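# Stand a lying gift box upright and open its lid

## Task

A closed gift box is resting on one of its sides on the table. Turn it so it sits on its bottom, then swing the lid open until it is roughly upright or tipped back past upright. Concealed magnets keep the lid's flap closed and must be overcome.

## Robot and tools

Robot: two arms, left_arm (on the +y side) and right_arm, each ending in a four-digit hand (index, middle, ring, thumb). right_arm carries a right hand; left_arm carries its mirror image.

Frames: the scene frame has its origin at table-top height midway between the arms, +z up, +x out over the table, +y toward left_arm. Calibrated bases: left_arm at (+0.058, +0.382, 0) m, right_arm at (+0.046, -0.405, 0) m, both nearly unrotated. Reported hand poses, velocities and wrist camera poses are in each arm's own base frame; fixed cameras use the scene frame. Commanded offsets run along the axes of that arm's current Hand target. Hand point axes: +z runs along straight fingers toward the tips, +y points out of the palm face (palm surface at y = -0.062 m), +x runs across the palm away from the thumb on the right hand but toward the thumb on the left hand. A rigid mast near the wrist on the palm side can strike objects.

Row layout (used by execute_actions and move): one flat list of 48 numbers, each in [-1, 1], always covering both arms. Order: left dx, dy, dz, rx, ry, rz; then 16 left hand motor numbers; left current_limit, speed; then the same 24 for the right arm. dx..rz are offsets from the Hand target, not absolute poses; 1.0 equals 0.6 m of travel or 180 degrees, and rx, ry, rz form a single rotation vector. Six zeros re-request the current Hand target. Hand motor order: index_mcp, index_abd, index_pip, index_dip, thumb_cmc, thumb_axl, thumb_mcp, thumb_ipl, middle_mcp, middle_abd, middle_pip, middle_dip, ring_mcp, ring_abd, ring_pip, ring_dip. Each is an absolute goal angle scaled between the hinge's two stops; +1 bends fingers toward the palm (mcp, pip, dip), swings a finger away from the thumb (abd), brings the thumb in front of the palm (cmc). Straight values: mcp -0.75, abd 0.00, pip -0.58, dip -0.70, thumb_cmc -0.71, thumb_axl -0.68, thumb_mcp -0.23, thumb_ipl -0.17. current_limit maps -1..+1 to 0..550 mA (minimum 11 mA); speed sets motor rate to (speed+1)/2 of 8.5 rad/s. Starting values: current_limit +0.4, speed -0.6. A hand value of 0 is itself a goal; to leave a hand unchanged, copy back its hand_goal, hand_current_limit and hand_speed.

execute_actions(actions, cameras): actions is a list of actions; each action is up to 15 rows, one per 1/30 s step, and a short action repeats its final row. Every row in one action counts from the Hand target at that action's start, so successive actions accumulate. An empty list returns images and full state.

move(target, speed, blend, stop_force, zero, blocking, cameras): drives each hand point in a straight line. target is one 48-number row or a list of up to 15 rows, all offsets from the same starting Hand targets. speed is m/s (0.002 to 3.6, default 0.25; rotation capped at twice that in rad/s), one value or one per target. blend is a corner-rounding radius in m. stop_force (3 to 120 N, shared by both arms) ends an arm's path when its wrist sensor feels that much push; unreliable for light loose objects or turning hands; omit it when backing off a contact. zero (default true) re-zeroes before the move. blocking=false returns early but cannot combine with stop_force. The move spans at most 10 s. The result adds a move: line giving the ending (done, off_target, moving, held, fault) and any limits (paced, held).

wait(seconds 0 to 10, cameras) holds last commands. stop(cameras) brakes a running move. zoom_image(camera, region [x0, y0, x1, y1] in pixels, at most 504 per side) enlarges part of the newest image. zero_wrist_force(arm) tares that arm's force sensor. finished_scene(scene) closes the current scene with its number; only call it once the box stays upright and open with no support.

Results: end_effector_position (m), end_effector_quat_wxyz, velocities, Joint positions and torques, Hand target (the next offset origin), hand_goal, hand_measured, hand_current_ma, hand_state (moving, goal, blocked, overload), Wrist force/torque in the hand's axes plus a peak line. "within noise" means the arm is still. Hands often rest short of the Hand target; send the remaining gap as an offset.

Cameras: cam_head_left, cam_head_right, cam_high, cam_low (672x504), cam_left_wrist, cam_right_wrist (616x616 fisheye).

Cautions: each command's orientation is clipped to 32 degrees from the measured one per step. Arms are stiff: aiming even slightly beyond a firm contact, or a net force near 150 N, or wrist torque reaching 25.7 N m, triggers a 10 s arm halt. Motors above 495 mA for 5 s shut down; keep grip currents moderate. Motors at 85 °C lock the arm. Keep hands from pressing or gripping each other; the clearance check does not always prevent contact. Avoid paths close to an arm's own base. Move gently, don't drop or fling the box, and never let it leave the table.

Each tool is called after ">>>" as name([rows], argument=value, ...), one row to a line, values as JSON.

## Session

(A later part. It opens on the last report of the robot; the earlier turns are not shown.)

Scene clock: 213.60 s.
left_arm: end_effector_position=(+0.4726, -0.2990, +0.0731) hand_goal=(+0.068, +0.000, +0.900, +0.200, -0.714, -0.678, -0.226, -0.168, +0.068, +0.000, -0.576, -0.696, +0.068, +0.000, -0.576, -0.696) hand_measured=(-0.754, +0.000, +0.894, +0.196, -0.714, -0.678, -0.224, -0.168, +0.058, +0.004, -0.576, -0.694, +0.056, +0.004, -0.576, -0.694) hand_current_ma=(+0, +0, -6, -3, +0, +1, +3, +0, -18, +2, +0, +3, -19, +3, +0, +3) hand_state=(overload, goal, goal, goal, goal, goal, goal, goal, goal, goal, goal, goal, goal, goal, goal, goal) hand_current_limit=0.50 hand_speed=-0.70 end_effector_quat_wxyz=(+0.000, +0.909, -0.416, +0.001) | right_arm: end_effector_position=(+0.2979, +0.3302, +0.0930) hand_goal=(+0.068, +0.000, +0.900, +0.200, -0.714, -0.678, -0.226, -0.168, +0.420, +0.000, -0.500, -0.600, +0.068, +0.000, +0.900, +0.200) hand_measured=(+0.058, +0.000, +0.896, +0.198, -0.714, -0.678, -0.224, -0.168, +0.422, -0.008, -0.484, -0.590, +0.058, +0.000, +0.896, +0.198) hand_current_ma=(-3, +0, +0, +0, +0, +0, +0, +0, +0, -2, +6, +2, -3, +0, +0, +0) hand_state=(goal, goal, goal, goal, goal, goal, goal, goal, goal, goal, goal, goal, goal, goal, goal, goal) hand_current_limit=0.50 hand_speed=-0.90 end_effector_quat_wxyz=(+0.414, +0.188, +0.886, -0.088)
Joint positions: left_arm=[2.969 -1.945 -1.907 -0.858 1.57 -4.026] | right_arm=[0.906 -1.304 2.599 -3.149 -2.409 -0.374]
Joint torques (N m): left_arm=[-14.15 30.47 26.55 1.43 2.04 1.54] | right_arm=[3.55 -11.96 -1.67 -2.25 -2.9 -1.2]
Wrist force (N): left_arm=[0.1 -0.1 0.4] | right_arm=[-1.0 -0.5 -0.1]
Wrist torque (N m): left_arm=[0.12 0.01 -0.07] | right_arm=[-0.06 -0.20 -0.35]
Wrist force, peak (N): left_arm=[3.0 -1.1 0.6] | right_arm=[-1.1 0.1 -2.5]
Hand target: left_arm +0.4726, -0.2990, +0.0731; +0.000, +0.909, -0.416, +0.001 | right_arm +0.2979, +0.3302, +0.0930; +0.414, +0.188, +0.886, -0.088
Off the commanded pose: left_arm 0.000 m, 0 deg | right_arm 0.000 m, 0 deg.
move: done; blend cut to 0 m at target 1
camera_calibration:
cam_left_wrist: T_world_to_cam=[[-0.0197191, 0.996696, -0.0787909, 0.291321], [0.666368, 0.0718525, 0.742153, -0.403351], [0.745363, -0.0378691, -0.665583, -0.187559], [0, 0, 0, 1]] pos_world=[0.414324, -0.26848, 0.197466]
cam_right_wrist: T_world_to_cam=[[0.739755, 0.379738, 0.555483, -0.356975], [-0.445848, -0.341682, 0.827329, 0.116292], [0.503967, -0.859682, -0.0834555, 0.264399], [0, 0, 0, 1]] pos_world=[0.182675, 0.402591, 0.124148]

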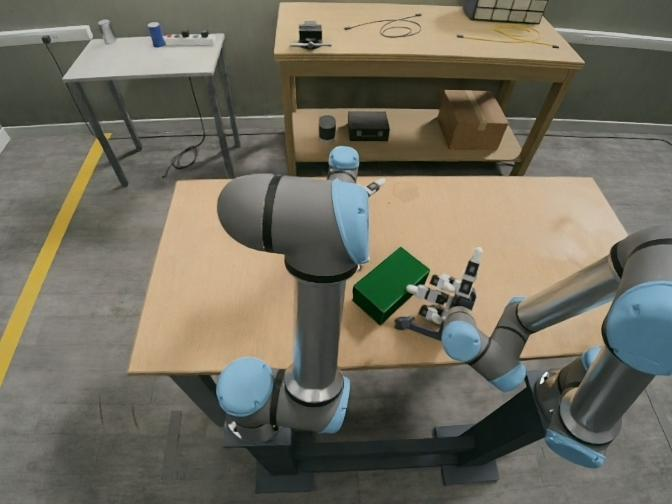

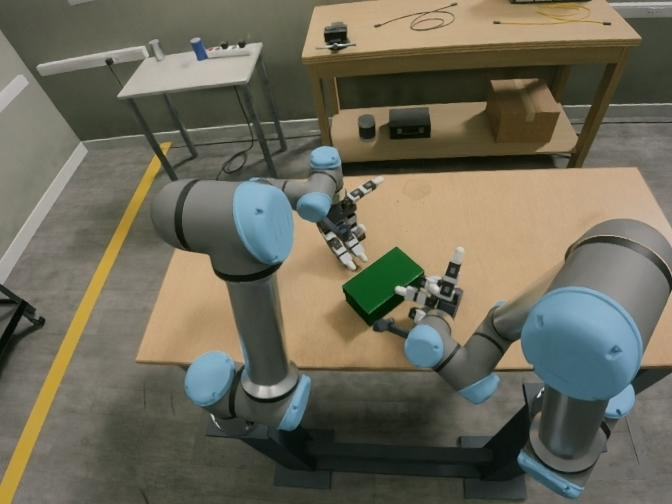

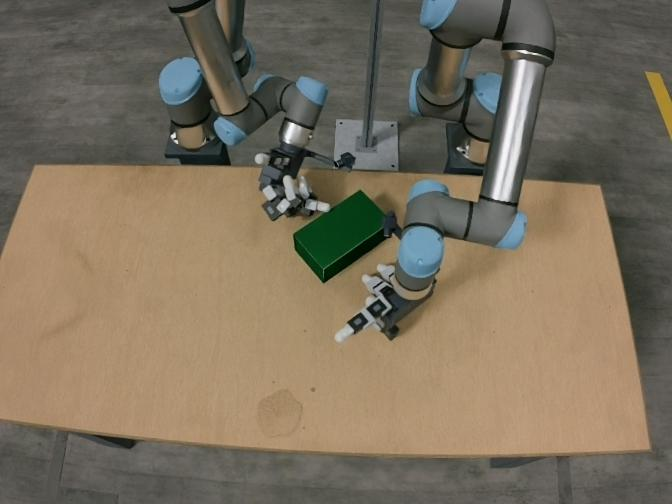

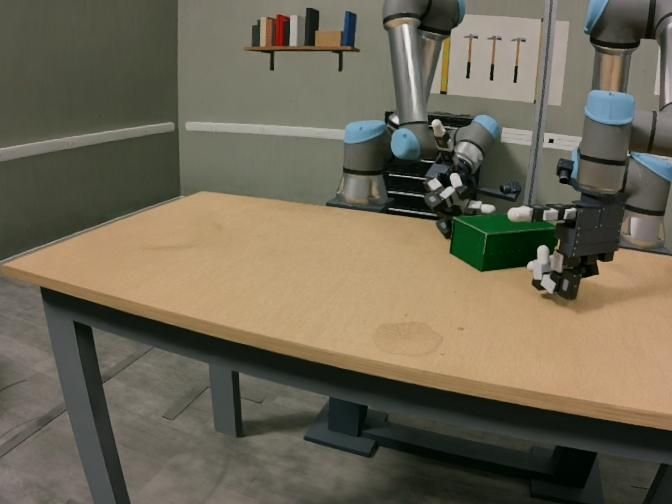

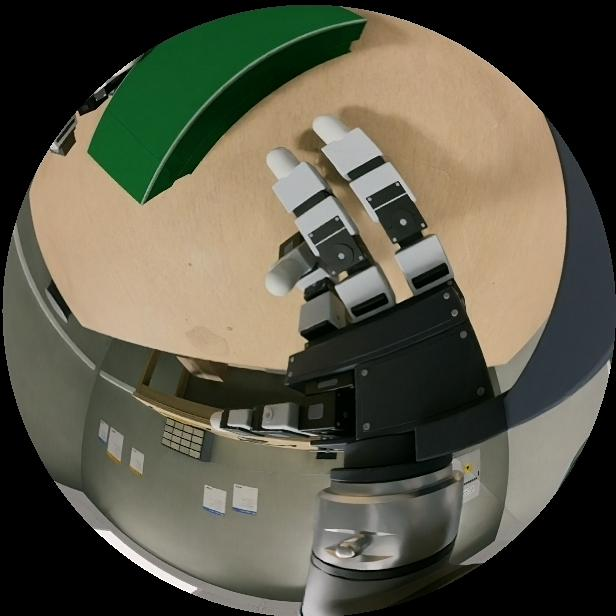

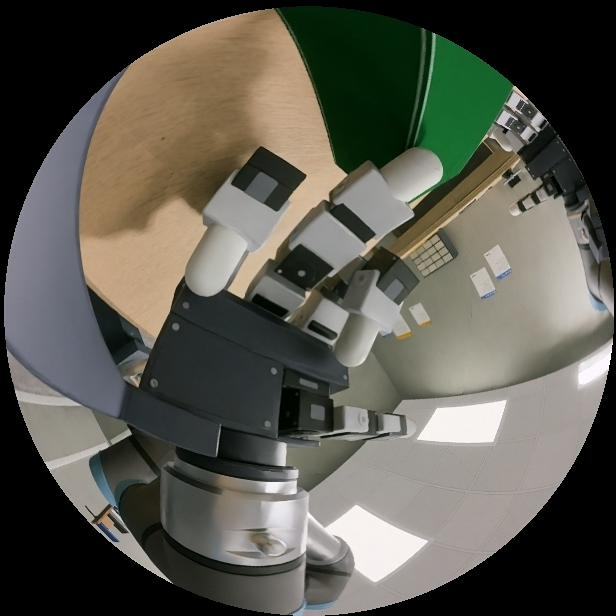

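>>> move(target=[0,0.105,0.008,0,0,0, 0.068,0,0.9,0.2,-0.714,-0.678,-0.226,-0.168,0.068,0,-0.576,-0.696,0.068,0,-0.576,-0.696,0.5,-0.7, 0,0,0,0,0,0, 0.068,0,0.9,0.2,-0.714,-0.678,-0.226,-0.168,0.42,0,-0.5,-0.6,0.068,0,0.9,0.2,0.5,-0.9], speed=0.03, stop_force=4, cameras=["cam_high","cam_low","cam_left_wrist"])

>>> zoom_image(camera="cam_low", region=[430, 150, 610, 310])

>>> zoom_image(camera="cam_left_wrist", region=[60, 10, 460, 310])

Scene clock: 221.90 s.
left_arm: end_effector_position=(+0.4264, -0.3390, +0.0684) hand_goal=(+0.068, +0.000, +0.900, +0.200, -0.714, -0.678, -0.226, -0.168, +0.068, +0.000, -0.576, -0.696, +0.068, +0.000, -0.576, -0.696) hand_measured=(-0.754, +0.000, +0.894, +0.196, -0.714, -0.678, -0.224, -0.168, +0.062, +0.002, -0.576, -0.694, +0.060, +0.004, -0.576, -0.694) hand_current_ma=(+0, +0, -6, -3, +0, +1, +3, +0, -9, +2, +0, +2, -10, +3, +0, +3) hand_state=(overload, goal, goal, goal, goal, goal, goal, goal, goal, goal, goal, goal, goal, goal, goal, goal) hand_current_limit=0.50 hand_speed=-0.70 end_effector_quat_wxyz=(+0.000, +0.909, -0.416, +0.001) | right_arm: end_effector_position=(+0.2979, +0.3302, +0.0930) hand_goal=(+0.068, +0.000, +0.900, +0.200, -0.714, -0.678, -0.226, -0.168, +0.420, +0.000, -0.500, -0.600, +0.068, +0.000, +0.900, +0.200) hand_measured=(+0.058, +0.000, +0.896, +0.198, -0.714, -0.678, -0.224, -0.168, +0.438, -0.008, -0.484, -0.590, +0.058, +0.000, +0.896, +0.198) hand_current_ma=(-3, +0, +0, +0, +0, +0, +0, +0, +8, -2, +6, +2, -3, +0, +0, +0) hand_state=(goal, goal, goal, goal, goal, goal, goal, goal, goal, goal, goal, goal, goal, goal, goal, goal) hand_current_limit=0.50 hand_speed=-0.90 end_effector_quat_wxyz=(+0.414, +0.188, +0.886, -0.088)
Joint positions: left_arm=[2.879 -1.907 -1.98 -0.823 1.57 -4.117] | right_arm=[0.906 -1.304 2.599 -3.149 -2.409 -0.374]
Joint torques (N m): left_arm=[12.64 28.93 25.83 1.37 0.87 1.39] | right_arm=[-0.99 -12.83 -3.39 -2.18 -1.91 -1.25]
Wrist force (N): left_arm=[0.2 -0.4 0.6] | right_arm=[-0.6 -1.0 -0.5]
Wrist torque (N m): left_arm=[0.10 -0.02 0.09] | right_arm=[-0.12 -0.22 -0.35]
Wrist force, peak (N): left_arm=[0.0 -4.0 -2.1] | right_arm=[-1.4 -1.7 -1.0]
Hand target: left_arm +0.4264, -0.3390, +0.0684; +0.000, +0.909, -0.416, +0.001 (not the last commanded pose) | right_arm +0.2979, +0.3302, +0.0930; +0.414, +0.188, +0.886, -0.088
Off the commanded pose: left_arm 0.002 m, 0 deg | right_arm 0.000 m, 0 deg.
move: contact (left_arm)
camera_calibration:
cam_left_wrist: T_world_to_cam=[[-0.0195976, 0.99671, -0.0786405, 0.329742], [0.666478, 0.0716541, 0.742073, -0.366363], [0.745267, -0.0378693, -0.66569, -0.157781], [0, 0, 0, 1]] pos_world=[0.368224, -0.30838, 0.192766]
Images, in order (width x height): cam_high 672x504, cam_low 672x504, cam_left_wrist 616x616.

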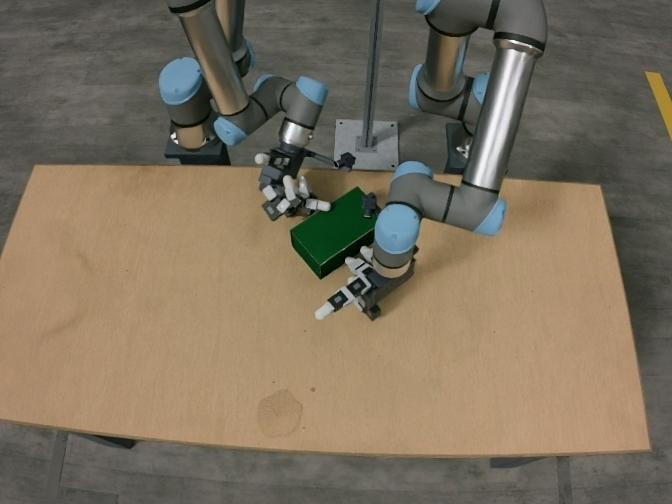

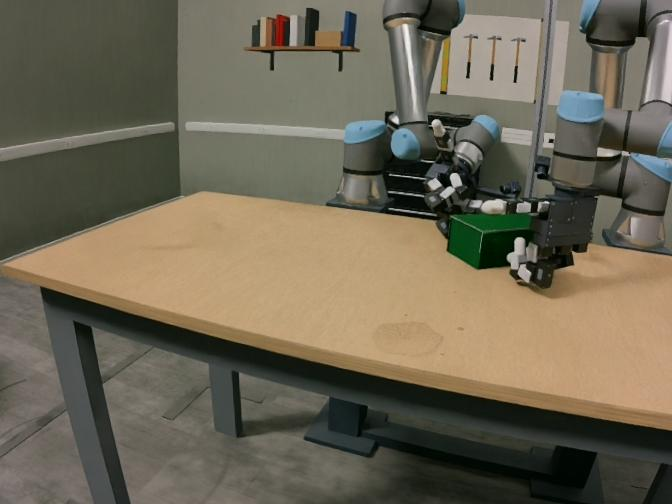

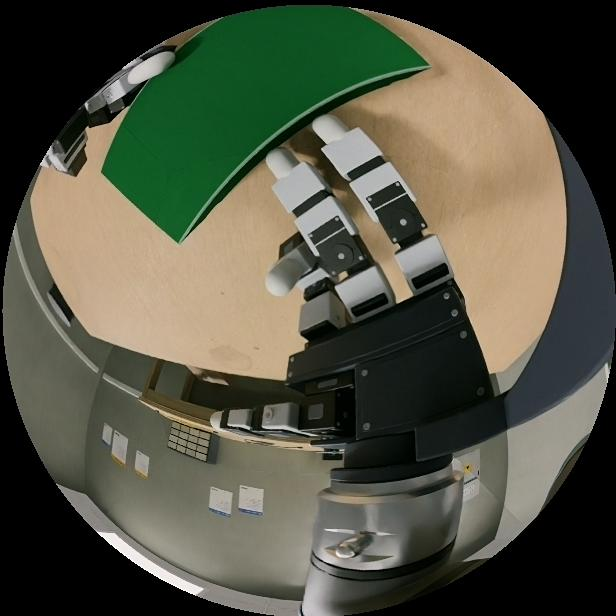

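Scaled by 2.800 from the camera's 672x504 image, which has a finer 960x720 frame.

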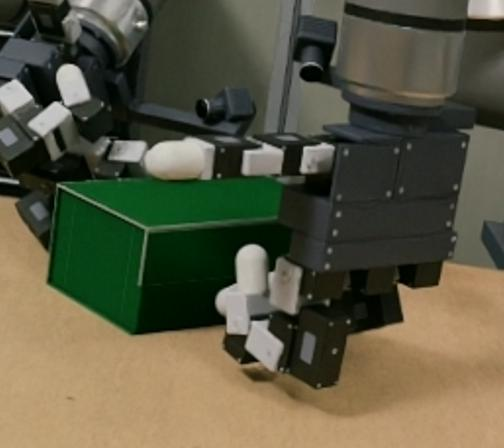

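Scaled by 1.260 from the camera's 616x616 image, which has a finer 880x880 frame.

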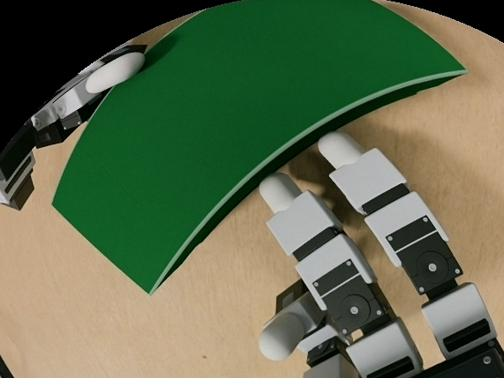

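>>> move([
  [0,0.003,0.004,0,0,0, 0.068,0,0.9,0.2,-0.714,-0.678,-0.226,-0.168,0.5,0,-0.5,-0.65,0.5,0,-0.5,-0.65,0.6,-0.85, 0,0,0,0,0,0, 0.068,0,0.9,0.2,-0.714,-0.678,-0.226,-0.168,0.46,0,-0.5,-0.6,0.068,0,0.9,0.2,0.6,-0.9],
  [0,-0.0125,-0.06,0,0,0, 0.068,0,0.9,0.2,-0.714,-0.678,-0.226,-0.168,0.5,0,-0.5,-0.65,0.5,0,-0.5,-0.65,0.6,-0.85, 0,0,0,0,0,0, 0.068,0,0.9,0.2,-0.714,-0.678,-0.226,-0.168,0.46,0,-0.5,-0.6,0.068,0,0.9,0.2,0.6,-0.9],
], speed=0.04, cameras=["cam_high","cam_low","cam_left_wrist"])

>>> zoom_image(camera="cam_low", region=[430, 150, 610, 310])

>>> zoom_image(camera="cam_high", region=[240, 130, 460, 320])

Scene clock: 230.77 s.
left_arm: end_effector_position=(+0.4319, -0.3340, +0.1043) hand_goal=(+0.068, +0.000, +0.900, +0.200, -0.714, -0.678, -0.226, -0.168, +0.500, +0.000, -0.500, -0.650, +0.500, +0.000, -0.500, -0.650) hand_measured=(-0.754, +0.000, +0.894, +0.196, -0.714, -0.678, -0.224, -0.168, +0.128, +0.020, -0.550, -0.682, +0.144, +0.010, -0.542, -0.678) hand_current_ma=(+0, +0, -6, -3, +0, +1, +3, +0, -440, +30, -124, -71, -440, +12, -100, -56) hand_state=(overload, goal, goal, goal, goal, goal, goal, goal, moving, goal, blocked, blocked, moving, goal, blocked, blocked) hand_current_limit=0.60 hand_speed=-0.85 end_effector_quat_wxyz=(+0.000, +0.909, -0.416, +0.001) | right_arm: end_effector_position=(+0.2979, +0.3302, +0.0930) hand_goal=(+0.068, +0.000, +0.900, +0.200, -0.714, -0.678, -0.226, -0.168, +0.460, +0.000, -0.500, -0.600, +0.068, +0.000, +0.900, +0.200) hand_measured=(+0.058, +0.000, +0.896, +0.198, -0.714, -0.678, -0.224, -0.168, +0.466, +0.010, -0.504, -0.596, +0.058, +0.000, +0.896, +0.198) hand_current_ma=(-3, +0, +0, +0, +0, +0, +0, +0, +1, +3, +0, +1, -3, +0, +0, +0) hand_state=(goal, goal, goal, goal, goal, goal, goal, goal, goal, goal, goal, goal, goal, goal, goal, goal) hand_current_limit=0.60 hand_speed=-0.90 end_effector_quat_wxyz=(+0.414, +0.188, +0.886, -0.088)
Joint positions: left_arm=[2.89 -1.853 -1.937 -0.92 1.57 -4.105] | right_arm=[0.906 -1.304 2.599 -3.149 -2.409 -0.374]
Joint torques (N m): left_arm=[8.37 40.25 25.62 0.61 -2.1 1.27] | right_arm=[-2.35 -13.1 -5.52 -2.84 -1.1 -1.43]
Wrist force (N): left_arm=[-0.8 -8.0 2.2] | right_arm=[1.2 -8.2 -1.3]
Wrist torque (N m): left_arm=[0.28 0.07 0.29] | right_arm=[-0.28 -0.20 -0.55]
Wrist force, peak (N): left_arm=[-1.4 -10.8 1.4] | right_arm=[-0.8 -10.2 -2.6]
Hand target: left_arm +0.4320, -0.3340, +0.1044; +0.000, +0.909, -0.416, +0.001 | right_arm +0.2979, +0.3302, +0.0930; +0.414, +0.188, +0.886, -0.088
Off the commanded pose: left_arm 0.000 m, 0 deg | right_arm 0.000 m, 0 deg.
move: done
camera_calibration:
cam_left_wrist: T_world_to_cam=[[-0.019664, 0.996703, -0.0787146, 0.327828], [0.666475, 0.0717536, 0.742066, -0.396987], [0.745268, -0.0378693, -0.665689, -0.137797], [0, 0, 0, 1]] pos_world=[0.373724, -0.30348, 0.228666]
Images, in order (width x height): cam_high 672x504, cam_low 672x504, cam_left_wrist 616x616.

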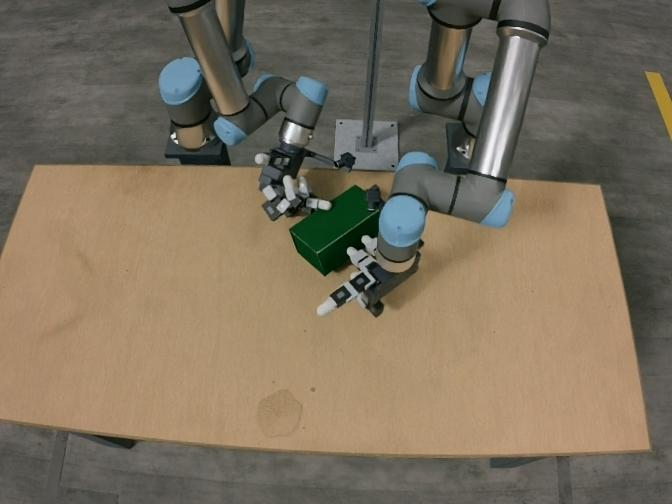

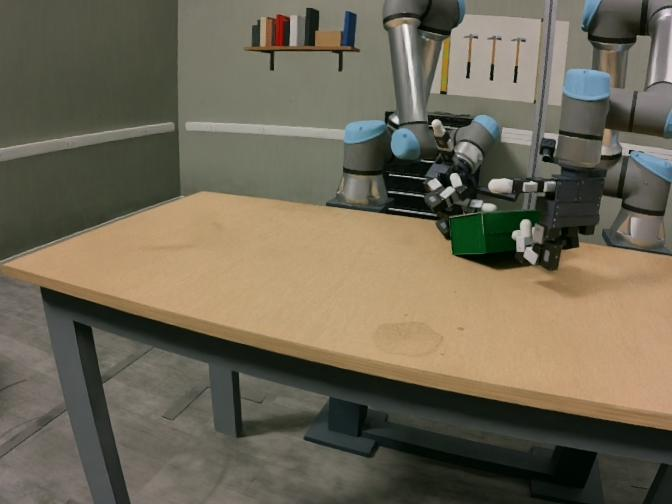

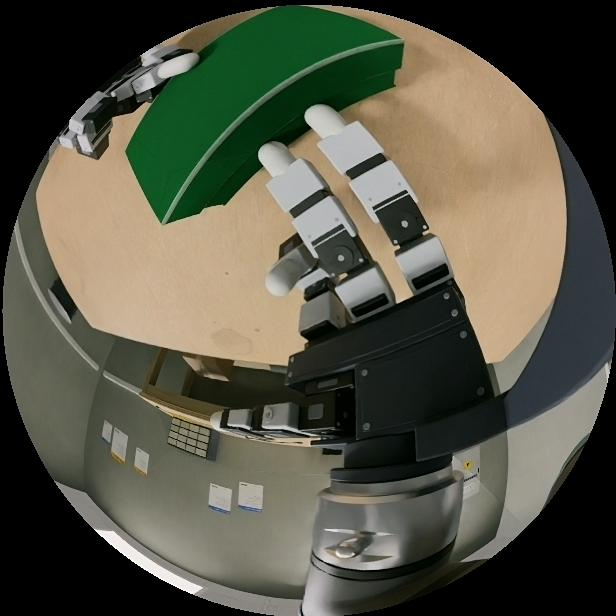

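Scaled by 2.800 from the camera's 672x504 image, which has a finer 960x720 frame.

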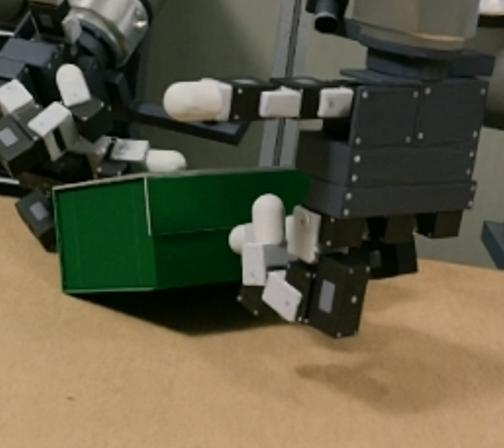

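Scaled by 2.291 from the camera's 672x504 image, which has a finer 960x720 frame.

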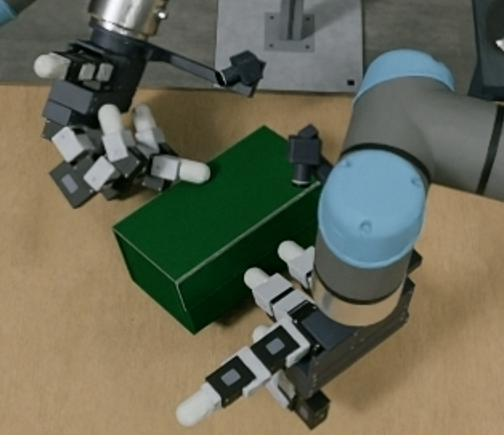

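>>> move([
  [0,0.011,0.06,0,0,0, 0.068,0,0.9,0.2,-0.714,-0.678,-0.226,-0.168,0.5,0,-0.5,-0.65,0.5,0,-0.5,-0.65,0.6,-0.85, 0,0,0,0,0,0, 0.068,0,0.9,0.2,-0.714,-0.678,-0.226,-0.168,0.46,0,-0.5,-0.6,0.068,0,0.9,0.2,0.6,-0.9],
  [0,0.011,0.06,0,0,0, 0.068,0,0.9,0.2,-0.714,-0.678,-1,-1,0,0,-0.5,-0.65,0.0,0,-0.5,-0.65,0.6,-0.85, 0,0,0,0,0,0, 0.068,0,0.9,0.2,-0.714,-0.678,-1,-1,0.3,0,-0.5,-0.6,0.068,0,0.9,0.2,0.6,-0.9],
  [0.05,-0.08,0.06,0,0,0, 0.068,0,0.9,0.2,-0.714,-0.678,-1,-1,0,0,-0.5,-0.65,0.0,0,-0.5,-0.65,0.6,-0.85, 0,-0.12,-0.15,0,0,0, 0.068,0,0.9,0.2,-0.714,-0.678,-1,-1,0.3,0,-0.5,-0.6,0.068,0,0.9,0.2,0.6,-0.9],
], speed=[0.05,0.1,0.2], cameras=["all"])

>>> zoom_image(camera="cam_high", region=[270, 170, 410, 290])

>>> zoom_image(camera="cam_low", region=[430, 190, 550, 290])

Scene clock: 263.83 s.
left_arm: end_effector_position=(+0.4270, -0.3384, +0.0684) hand_goal=(+0.068, +0.000, +0.900, +0.200, -0.714, -0.678, -1.000, -1.000, +0.000, +0.000, -0.500, -0.650, +0.000, +0.000, -0.500, -0.650) hand_measured=(-0.754, +0.000, +0.894, +0.196, -0.714, -0.680, -0.980, -0.970, -0.004, +0.004, -0.506, -0.654, -0.006, +0.004, -0.506, -0.654) hand_current_ma=(+0, +0, -6, -3, +0, -2, +54, +95, -5, +2, -7, -4, -7, +3, -8, -4) hand_state=(overload, goal, goal, goal, goal, goal, blocked, blocked, goal, goal, goal, goal, goal, goal, goal, goal) hand_current_limit=0.60 hand_speed=-0.85 end_effector_quat_wxyz=(+0.000, +0.909, -0.416, +0.001) | right_arm: end_effector_position=(+0.2979, +0.3302, +0.0930) hand_goal=(+0.068, +0.000, +0.900, +0.200, -0.714, -0.678, -1.000, -1.000, +0.300, +0.000, -0.500, -0.600, +0.068, +0.000, +0.900, +0.200) hand_measured=(+0.058, +0.000, +0.896, +0.198, -0.714, -0.678, -0.978, -0.968, +0.426, -0.018, -0.466, -0.592, +0.058, +0.000, +0.896, +0.198) hand_current_ma=(-3, +0, +0, +0, +0, +0, +18, +38, +302, -6, +25, +2, -3, +0, +0, +0) hand_state=(goal, goal, goal, goal, goal, goal, blocked, blocked, blocked, goal, blocked, goal, goal, goal, goal, goal) hand_current_limit=0.60 hand_speed=-0.90 end_effector_quat_wxyz=(+0.414, +0.188, +0.886, -0.088)
Joint positions: left_arm=[2.88 -1.907 -1.979 -0.823 1.57 -4.116] | right_arm=[0.906 -1.304 2.599 -3.149 -2.409 -0.374]
Joint torques (N m): left_arm=[8.74 29.03 9.95 3.65 1.78 1.25] | right_arm=[-6.38 -15.58 -11.83 -2.03 -0.25 -1.31]
Wrist force (N): left_arm=[-1.0 -0.1 0.6] | right_arm=[-1.4 -1.0 -3.1]
Wrist torque (N m): left_arm=[0.14 0.16 0.09] | right_arm=[-0.15 -0.15 -0.36]
Wrist force, peak (N): left_arm=[-3.0 -13.2 2.2] | right_arm=[-1.2 -13.5 -2.8]
Hand target: left_arm +0.4270, -0.3384, +0.0684; +0.000, +0.909, -0.416, +0.001 (not the last commanded pose) | right_arm +0.2979, +0.3302, +0.0930; +0.414, +0.188, +0.886, -0.088 (not the last commanded pose)
Off the commanded pose: left_arm 0.062 m, 0 deg | right_arm 0.115 m, 0 deg.
move: held (left_arm, right_arm; a check stopped the path); path passed 2 of 3 targets; limits=held
pose unreachable (left arm): on one or more control steps of this call, first in action 0 (counted from 0), this arm could not follow its commanded pose, so it was not sent that pose on those steps. It may still have moved: this result reports where it is.
cause: moving toward the commanded pose would bring two parts of the arm too close to each other (joint 6 (wrist 3) lies between them).
pose unreachable (right arm): on one or more control steps of this call, first in action 0 (counted from 0), this arm could not follow its commanded pose, so it was not sent that pose on those steps. It may still have moved: this result reports where it is.
cause: moving toward the commanded pose would bring two parts of the arm too close to each other (joint 6 (wrist 3) lies between them).
camera_calibration:
cam_left_wrist: T_world_to_cam=[[-0.0195976, 0.99671, -0.0786405, 0.329155], [0.666478, 0.0716541, 0.742073, -0.366806], [0.745267, -0.0378693, -0.66569, -0.158206], [0, 0, 0, 1]] pos_world=[0.368824, -0.30778, 0.192766]
cam_right_wrist: T_world_to_cam=[[0.739755, 0.379738, 0.555483, -0.356975], [-0.445848, -0.341682, 0.827329, 0.116292], [0.503967, -0.859682, -0.0834555, 0.264399], [0, 0, 0, 1]] pos_world=[0.182675, 0.402591, 0.124148]

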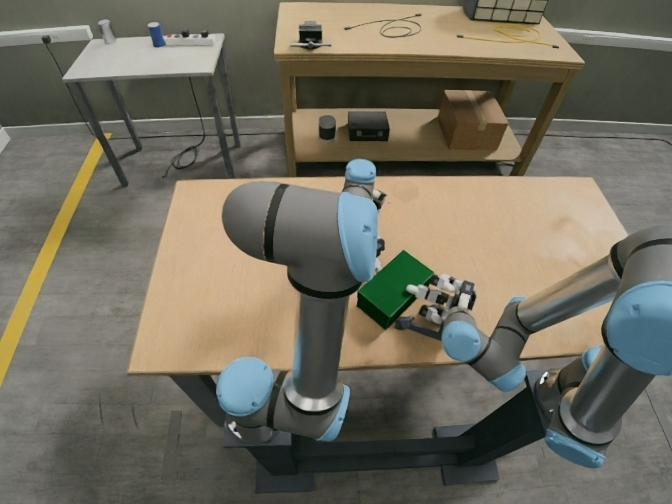

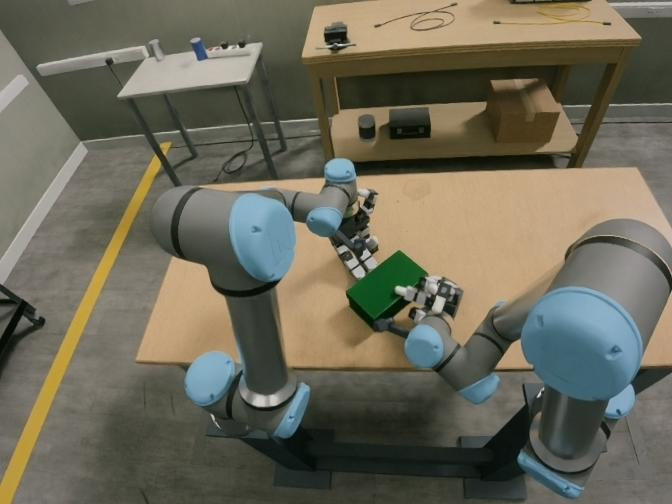

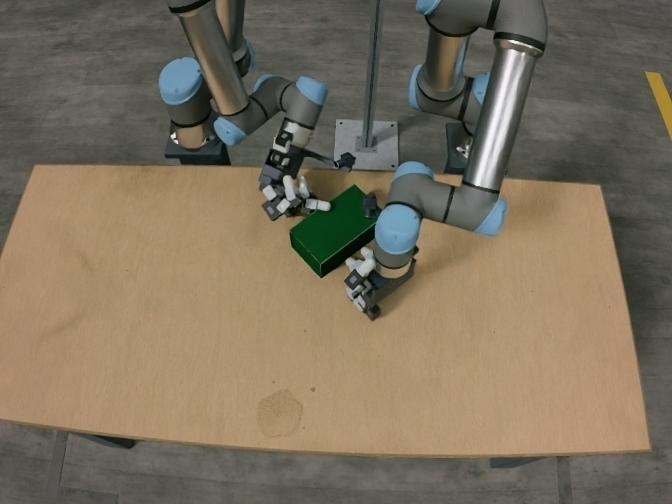

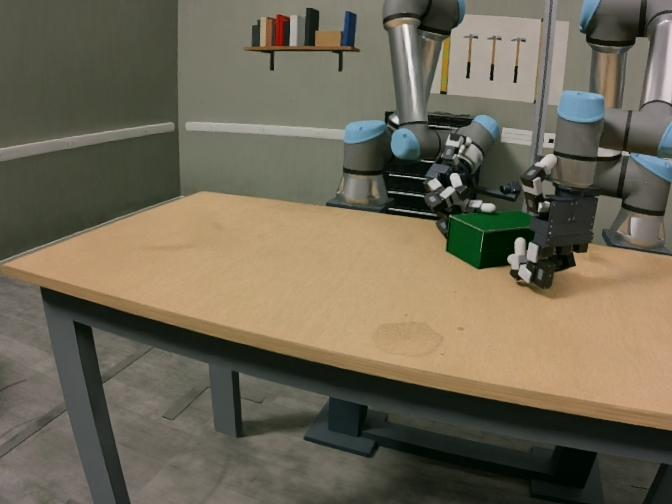

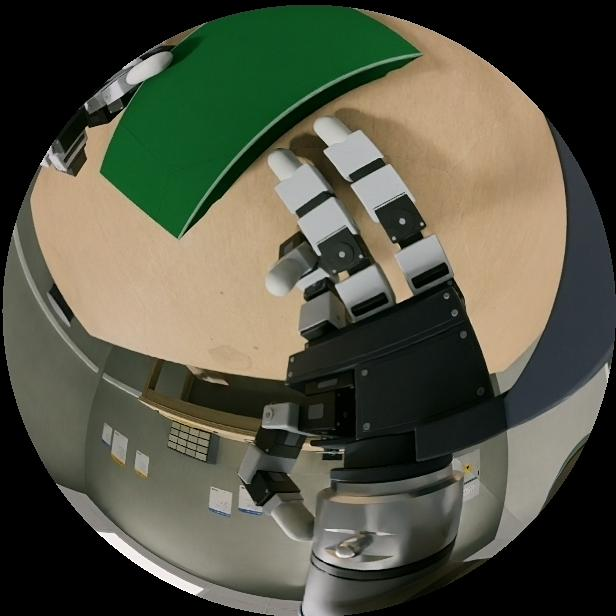

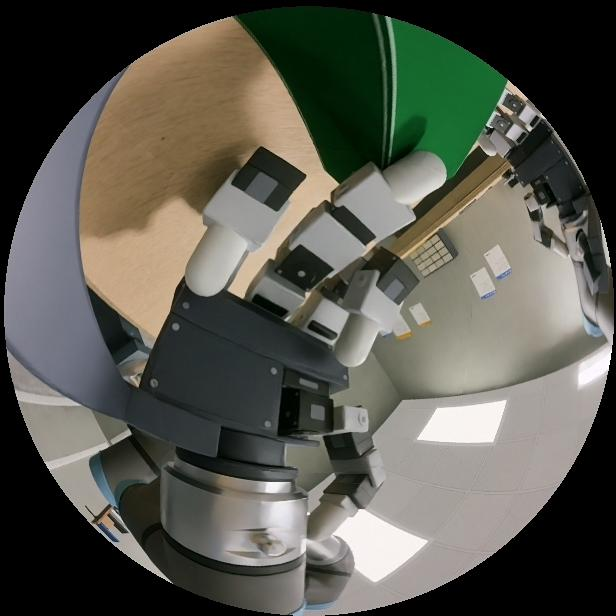

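Scaled by 3.600 from the camera's 672x504 image, which has a finer 960x720 frame.

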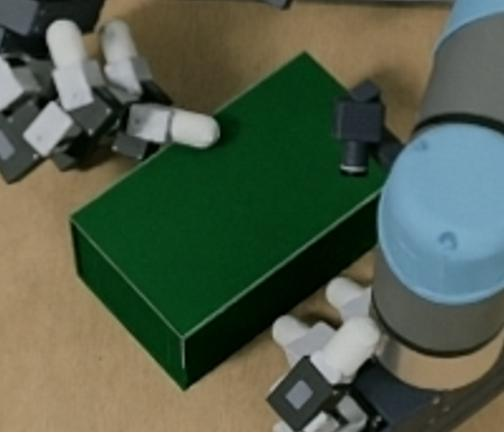

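Scaled by 4.200 from the camera's 672x504 image, which has a finer 960x720 frame.

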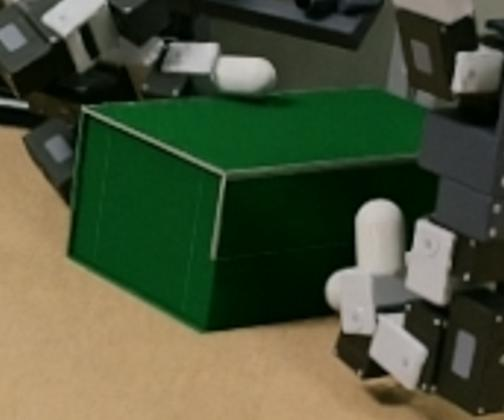

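>>> move([
  [0,0,0,0,0,0, 0.068,0,0.9,0.2,-0.714,-0.678,-0.5,-0.5,0,0,-0.576,-0.696,0.0,0,-0.576,-0.696,0.6,-0.6, 0,0,0,0,0,0, 0.068,0,0.9,0.2,0.571,-0.678,-0.226,-0.168,0.1,0,-0.5,-0.6,0.068,0,0.9,0.2,0.6,-0.6],
  [0,-0.167,0,0,0,0, 0.068,0,0.9,0.2,-0.714,-0.678,-0.5,-0.5,0,0,-0.576,-0.696,0.0,0,-0.576,-0.696,0.6,-0.6, -0.217,0,-0.182,0,0,0, 0.068,0,0.9,0.2,0.571,-0.678,-0.226,-0.168,0.1,0,-0.5,-0.6,0.068,0,0.9,0.2,0.6,-0.6],
  [0,-0.167,0,0,0,0, 0.068,0,0.9,0.2,-0.714,-0.678,-0.5,-0.5,0,0,-0.576,-0.696,0.0,0,-0.576,-0.696,0.6,-0.6, -0.288,0.078,-0.09,-0.1643,0.2437,-0.3525, 0.068,0,0.9,0.2,0.571,-0.678,-0.226,-0.168,0.1,0,-0.5,-0.6,0.068,0,0.9,0.2,0.6,-0.6],
  [0,-0.167,0,0,0,0, 0.068,0,0.9,0.2,-0.714,-0.678,-0.5,-0.5,0.068,0,-0.576,-0.696,0.068,0,-0.576,-0.696,0.6,-0.6, -0.288,0.078,-0.09,-0.1643,0.2437,-0.3525, -0.479,0,-0.576,-0.696,0.571,-0.678,-0.226,-0.168,-0.479,0,-0.576,-0.696,-0.479,0,-0.576,-0.696,0.6,-0.6],
], speed=0.3, cameras=["all"])

Scene clock: 294.93 s.
left_arm: end_effector_position=(+0.5029, -0.2729, +0.0685) hand_goal=(+0.068, +0.000, +0.900, +0.200, -0.714, -0.678, -0.500, -0.500, +0.068, +0.000, -0.576, -0.696, +0.068, +0.000, -0.576, -0.696) hand_measured=(-0.754, +0.000, +0.894, +0.196, -0.714, -0.680, -0.498, -0.502, +0.052, +0.002, -0.576, -0.694, +0.050, +0.004, -0.576, -0.694) hand_current_ma=(+0, +0, -6, -3, +0, -2, +1, -1, -30, +2, +0, +2, -36, +3, +0, +2) hand_state=(overload, goal, goal, goal, goal, goal, goal, goal, goal, goal, goal, goal, goal, goal, goal, goal) hand_current_limit=0.60 hand_speed=-0.60 end_effector_quat_wxyz=(+0.000, +0.909, -0.416, +0.001) | right_arm: end_effector_position=(+0.3805, +0.3448, +0.2602) hand_goal=(-0.480, +0.000, -0.576, -0.696, +0.570, -0.678, -0.226, -0.168, -0.480, +0.000, -0.576, -0.696, -0.480, +0.000, -0.576, -0.696) hand_measured=(-0.482, +0.000, -0.574, -0.694, +0.572, -0.678, -0.224, -0.168, -0.480, +0.000, -0.574, -0.694, -0.482, +0.000, -0.574, -0.694) hand_current_ma=(+0, +0, +0, +0, +0, +0, +0, +0, +0, +0, +0, +0, +0, +0, +0, +0) hand_state=(goal, goal, goal, goal, goal, goal, goal, goal, goal, goal, goal, goal, goal, goal, goal, goal) hand_current_limit=0.60 hand_speed=-0.60 end_effector_quat_wxyz=(+0.000, -0.375, +0.927, +0.000)
Joint positions: left_arm=[3.023 -1.988 -1.855 -0.867 1.57 -3.972] | right_arm=[0.295 -1.563 1.815 -1.823 -1.571 -2.045]
Joint torques (N m): left_arm=[11.34 34.03 26.62 1.79 -1.47 1.41] | right_arm=[8.31 -14.96 -29.67 -1.11 -2.26 -1.51]
Wrist force (N): left_arm=[-1.1 0.1 0.2] | right_arm=[-0.4 0.5 -0.4]
Wrist torque (N m): left_arm=[0.19 0.16 -0.16] | right_arm=[0.20 -0.06 -0.02]
Wrist force, peak (N): left_arm=[-1.0 0.9 0.6] | right_arm=[-1.8 -1.1 -4.0]
Hand target: left_arm +0.5029, -0.2729, +0.0685; +0.000, +0.909, -0.416, +0.001 | right_arm +0.3805, +0.3448, +0.2602; +0.000, -0.375, +0.927, +0.000
Off the commanded pose: left_arm 0.000 m, 0 deg | right_arm 0.000 m, 0 deg.
move: done
camera_calibration:
cam_left_wrist: T_world_to_cam=[[-0.0195976, 0.99671, -0.0786405, 0.265366], [0.666478, 0.0716541, 0.742073, -0.422159], [0.745267, -0.0378693, -0.66569, -0.212225], [0, 0, 0, 1]] pos_world=[0.444724, -0.24228, 0.192866]
cam_right_wrist: T_world_to_cam=[[0.0964326, 0.99437, -0.0439106, -0.327623], [0.674379, -0.0328261, 0.737655, -0.48957], [0.732061, -0.100746, -0.673749, 0.0543862], [0, 0, 0, 1]] pos_world=[0.321935, 0.315188, 0.38339]

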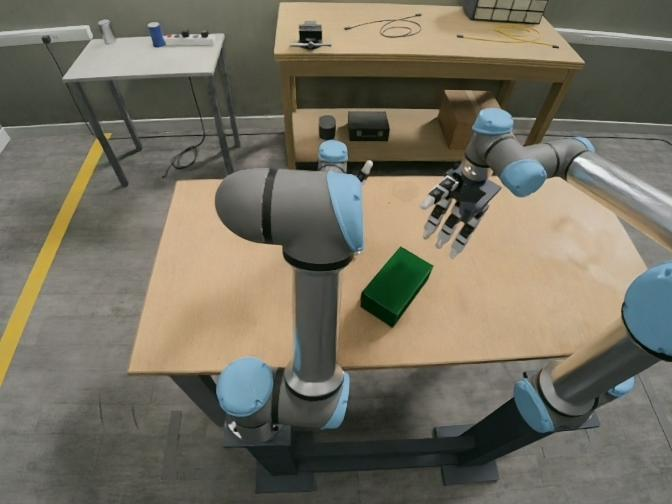

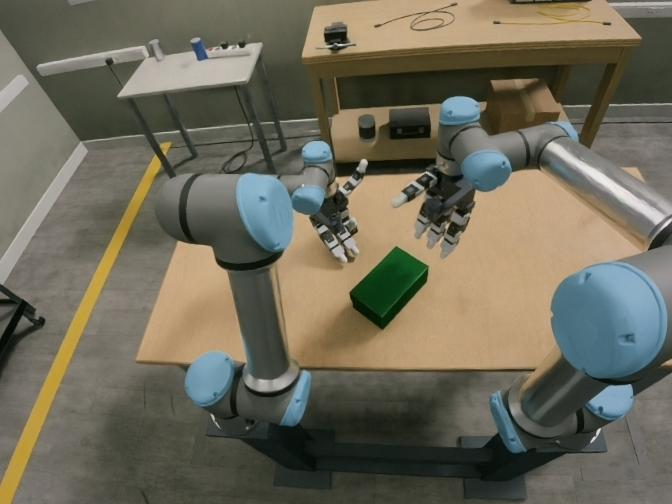

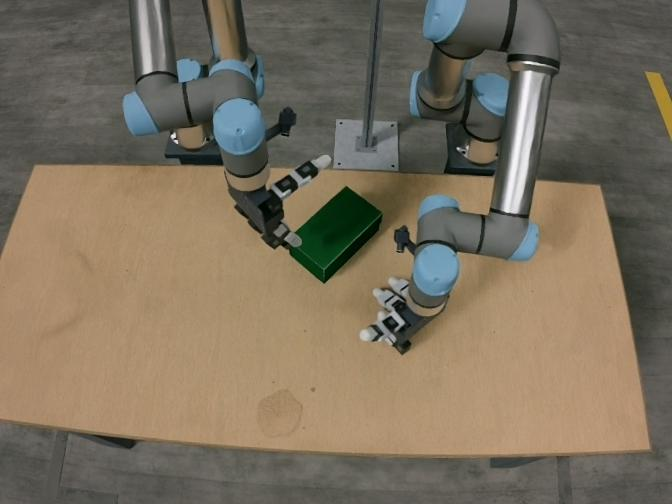

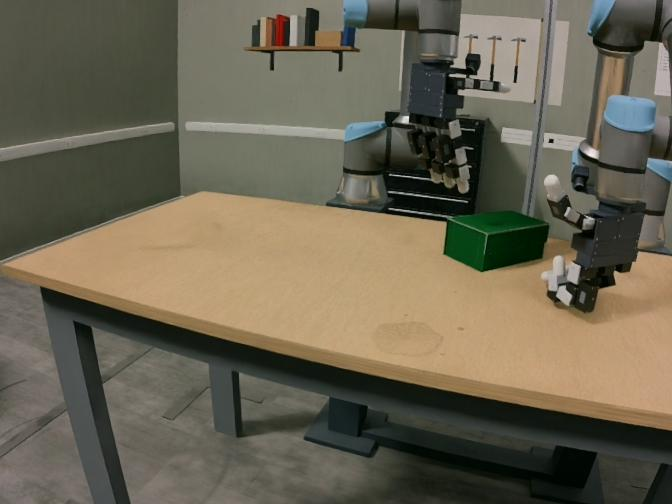

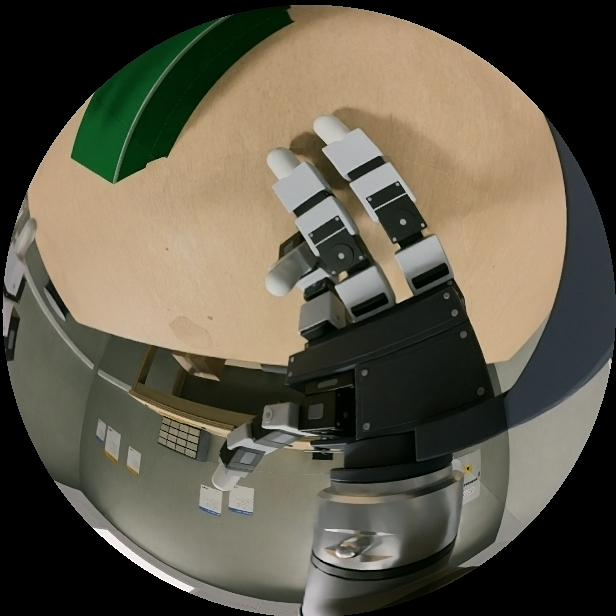

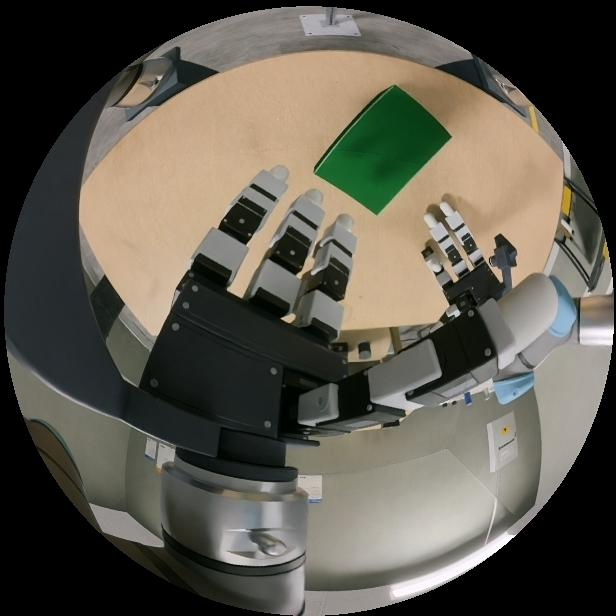

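>>> zoom_image(camera="cam_high", region=[280, 180, 400, 290])

>>> zoom_image(camera="cam_low", region=[430, 190, 560, 280])

Scaled by 4.200 from the camera's 672x504 image, which has a finer 960x720 frame.

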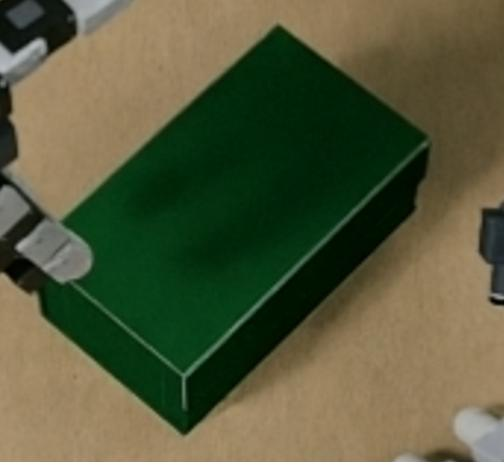

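Scaled by 3.877 from the camera's 672x504 image, which has a finer 960x720 frame.

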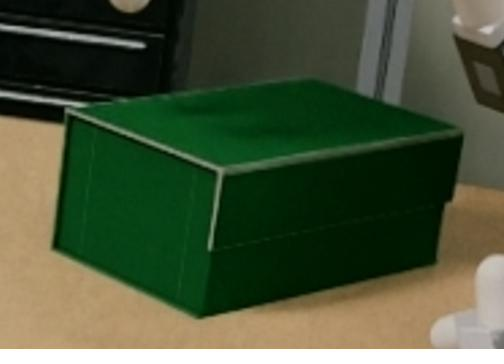

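>>> move(target=[0.069,0.073,0,0,0,-0.05, 0.068,0,0.9,0.2,-0.714,-0.678,-0.5,-0.5,0.068,0,-0.576,-0.696,0.068,0,-0.576,-0.696,0.6,-0.6, -0.026,-0.016,0.192,0,0,-0.039, -0.479,0,-0.576,-0.696,0.571,-0.678,-0.226,-0.168,-0.479,0,-0.576,-0.696,-0.479,0,-0.576,-0.696,0.6,-0.6], speed=0.2, cameras=["cam_high","cam_low","cam_right_wrist"])

>>> zoom_image(camera="cam_low", region=[410, 150, 600, 310])

>>> zoom_image(camera="cam_high", region=[220, 160, 460, 340])

Scene clock: 314.37 s.
left_arm: end_effector_position=(+0.4968, -0.3328, +0.0686) hand_goal=(+0.068, +0.000, +0.900, +0.200, -0.714, -0.678, -0.500, -0.500, +0.068, +0.000, -0.576, -0.696, +0.068, +0.000, -0.576, -0.696) hand_measured=(-0.754, +0.000, +0.894, +0.196, -0.714, -0.680, -0.498, -0.502, +0.052, +0.002, -0.576, -0.694, +0.050, +0.004, -0.576, -0.694) hand_current_ma=(+0, +0, -6, -3, +0, -2, +1, -1, -30, +2, +0, +2, -36, +3, +0, +2) hand_state=(overload, goal, goal, goal, goal, goal, goal, goal, goal, goal, goal, goal, goal, goal, goal, goal) hand_current_limit=0.60 hand_speed=-0.60 end_effector_quat_wxyz=(+0.000, +0.939, -0.344, +0.001) | right_arm: end_effector_position=(+0.3984, +0.3486, +0.1451) hand_goal=(-0.480, +0.000, -0.576, -0.696, +0.570, -0.678, -0.226, -0.168, -0.480, +0.000, -0.576, -0.696, -0.480, +0.000, -0.576, -0.696) hand_measured=(-0.482, +0.000, -0.574, -0.694, +0.572, -0.678, -0.224, -0.168, -0.480, +0.000, -0.574, -0.694, -0.482, +0.000, -0.574, -0.694) hand_current_ma=(+0, +0, +0, +0, +0, +0, +0, +0, +0, +0, +0, +0, +0, +0, +0, +0) hand_state=(goal, goal, goal, goal, goal, goal, goal, goal, goal, goal, goal, goal, goal, goal, goal, goal) hand_current_limit=0.60 hand_speed=-0.60 end_effector_quat_wxyz=(+0.000, -0.431, +0.902, +0.000)
Joint positions: left_arm=[2.927 -1.995 -1.844 -0.871 1.57 -4.226] | right_arm=[0.298 -1.386 1.937 -2.123 -1.571 -2.165]
Joint torques (N m): left_arm=[-15 32.77 26.84 1.33 2.08 -0.95] | right_arm=[9.84 -18.87 -11.44 -3.88 2.53 -1.72]
Wrist force (N): left_arm=[-0.7 -0.2 0.1] | right_arm=[0.1 0.4 -0.2]
Wrist torque (N m): left_arm=[0.16 0.08 0.10] | right_arm=[0.12 -0.10 0.01]
Wrist force, peak (N): left_arm=[-1.5 -0.5 0.5] | right_arm=[-0.2 0.6 -1.3]
Hand target: left_arm +0.4968, -0.3328, +0.0686; +0.000, +0.939, -0.343, +0.001 | right_arm +0.3984, +0.3486, +0.1450; +0.000, -0.431, +0.902, +0.000
Off the commanded pose: left_arm 0.000 m, 0 deg | right_arm 0.000 m, 0 deg.
move: done
camera_calibration:
cam_right_wrist: T_world_to_cam=[[-0.0257226, 0.998703, -0.0439434, -0.291108], [0.673415, 0.0497986, 0.737586, -0.445004], [0.738817, -0.0106195, -0.673822, -0.069969], [0, 0, 0, 1]] pos_world=[0.343878, 0.312148, 0.26829]
Images, in order (width x height): cam_high 672x504, cam_low 672x504, cam_right_wrist 616x616.

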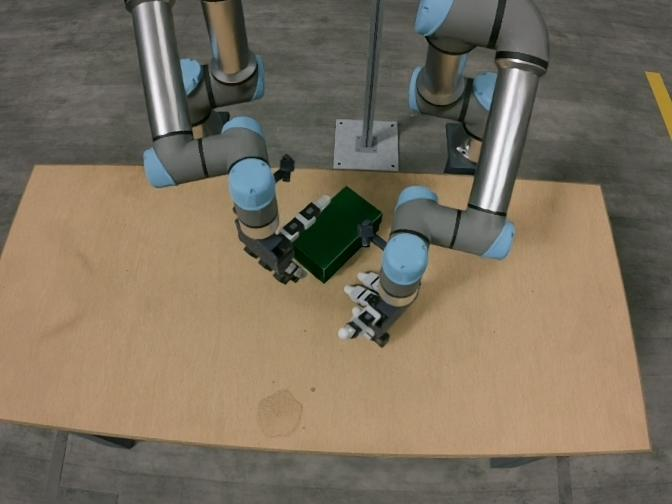

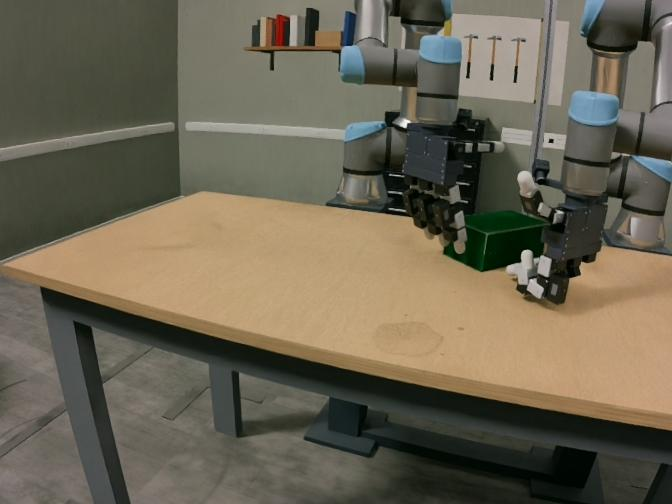

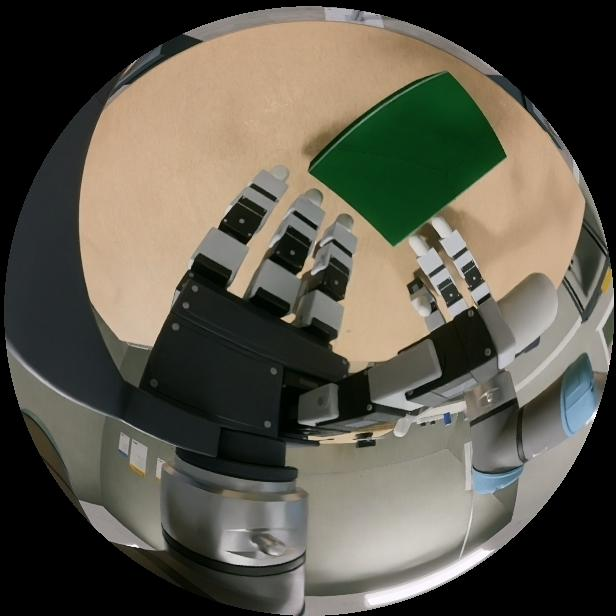

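Scaled by 2.653 from the camera's 672x504 image, which has a finer 960x720 frame.

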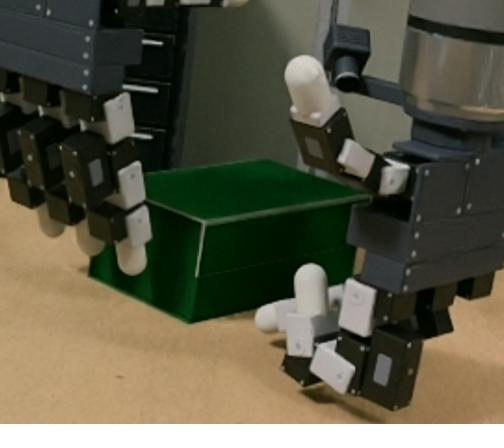

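Scaled by 2.100 from the camera's 672x504 image, which has a finer 960x720 frame.

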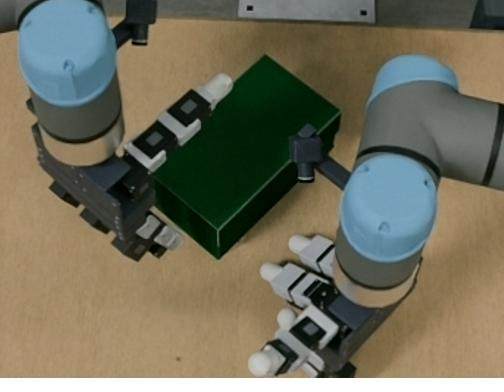

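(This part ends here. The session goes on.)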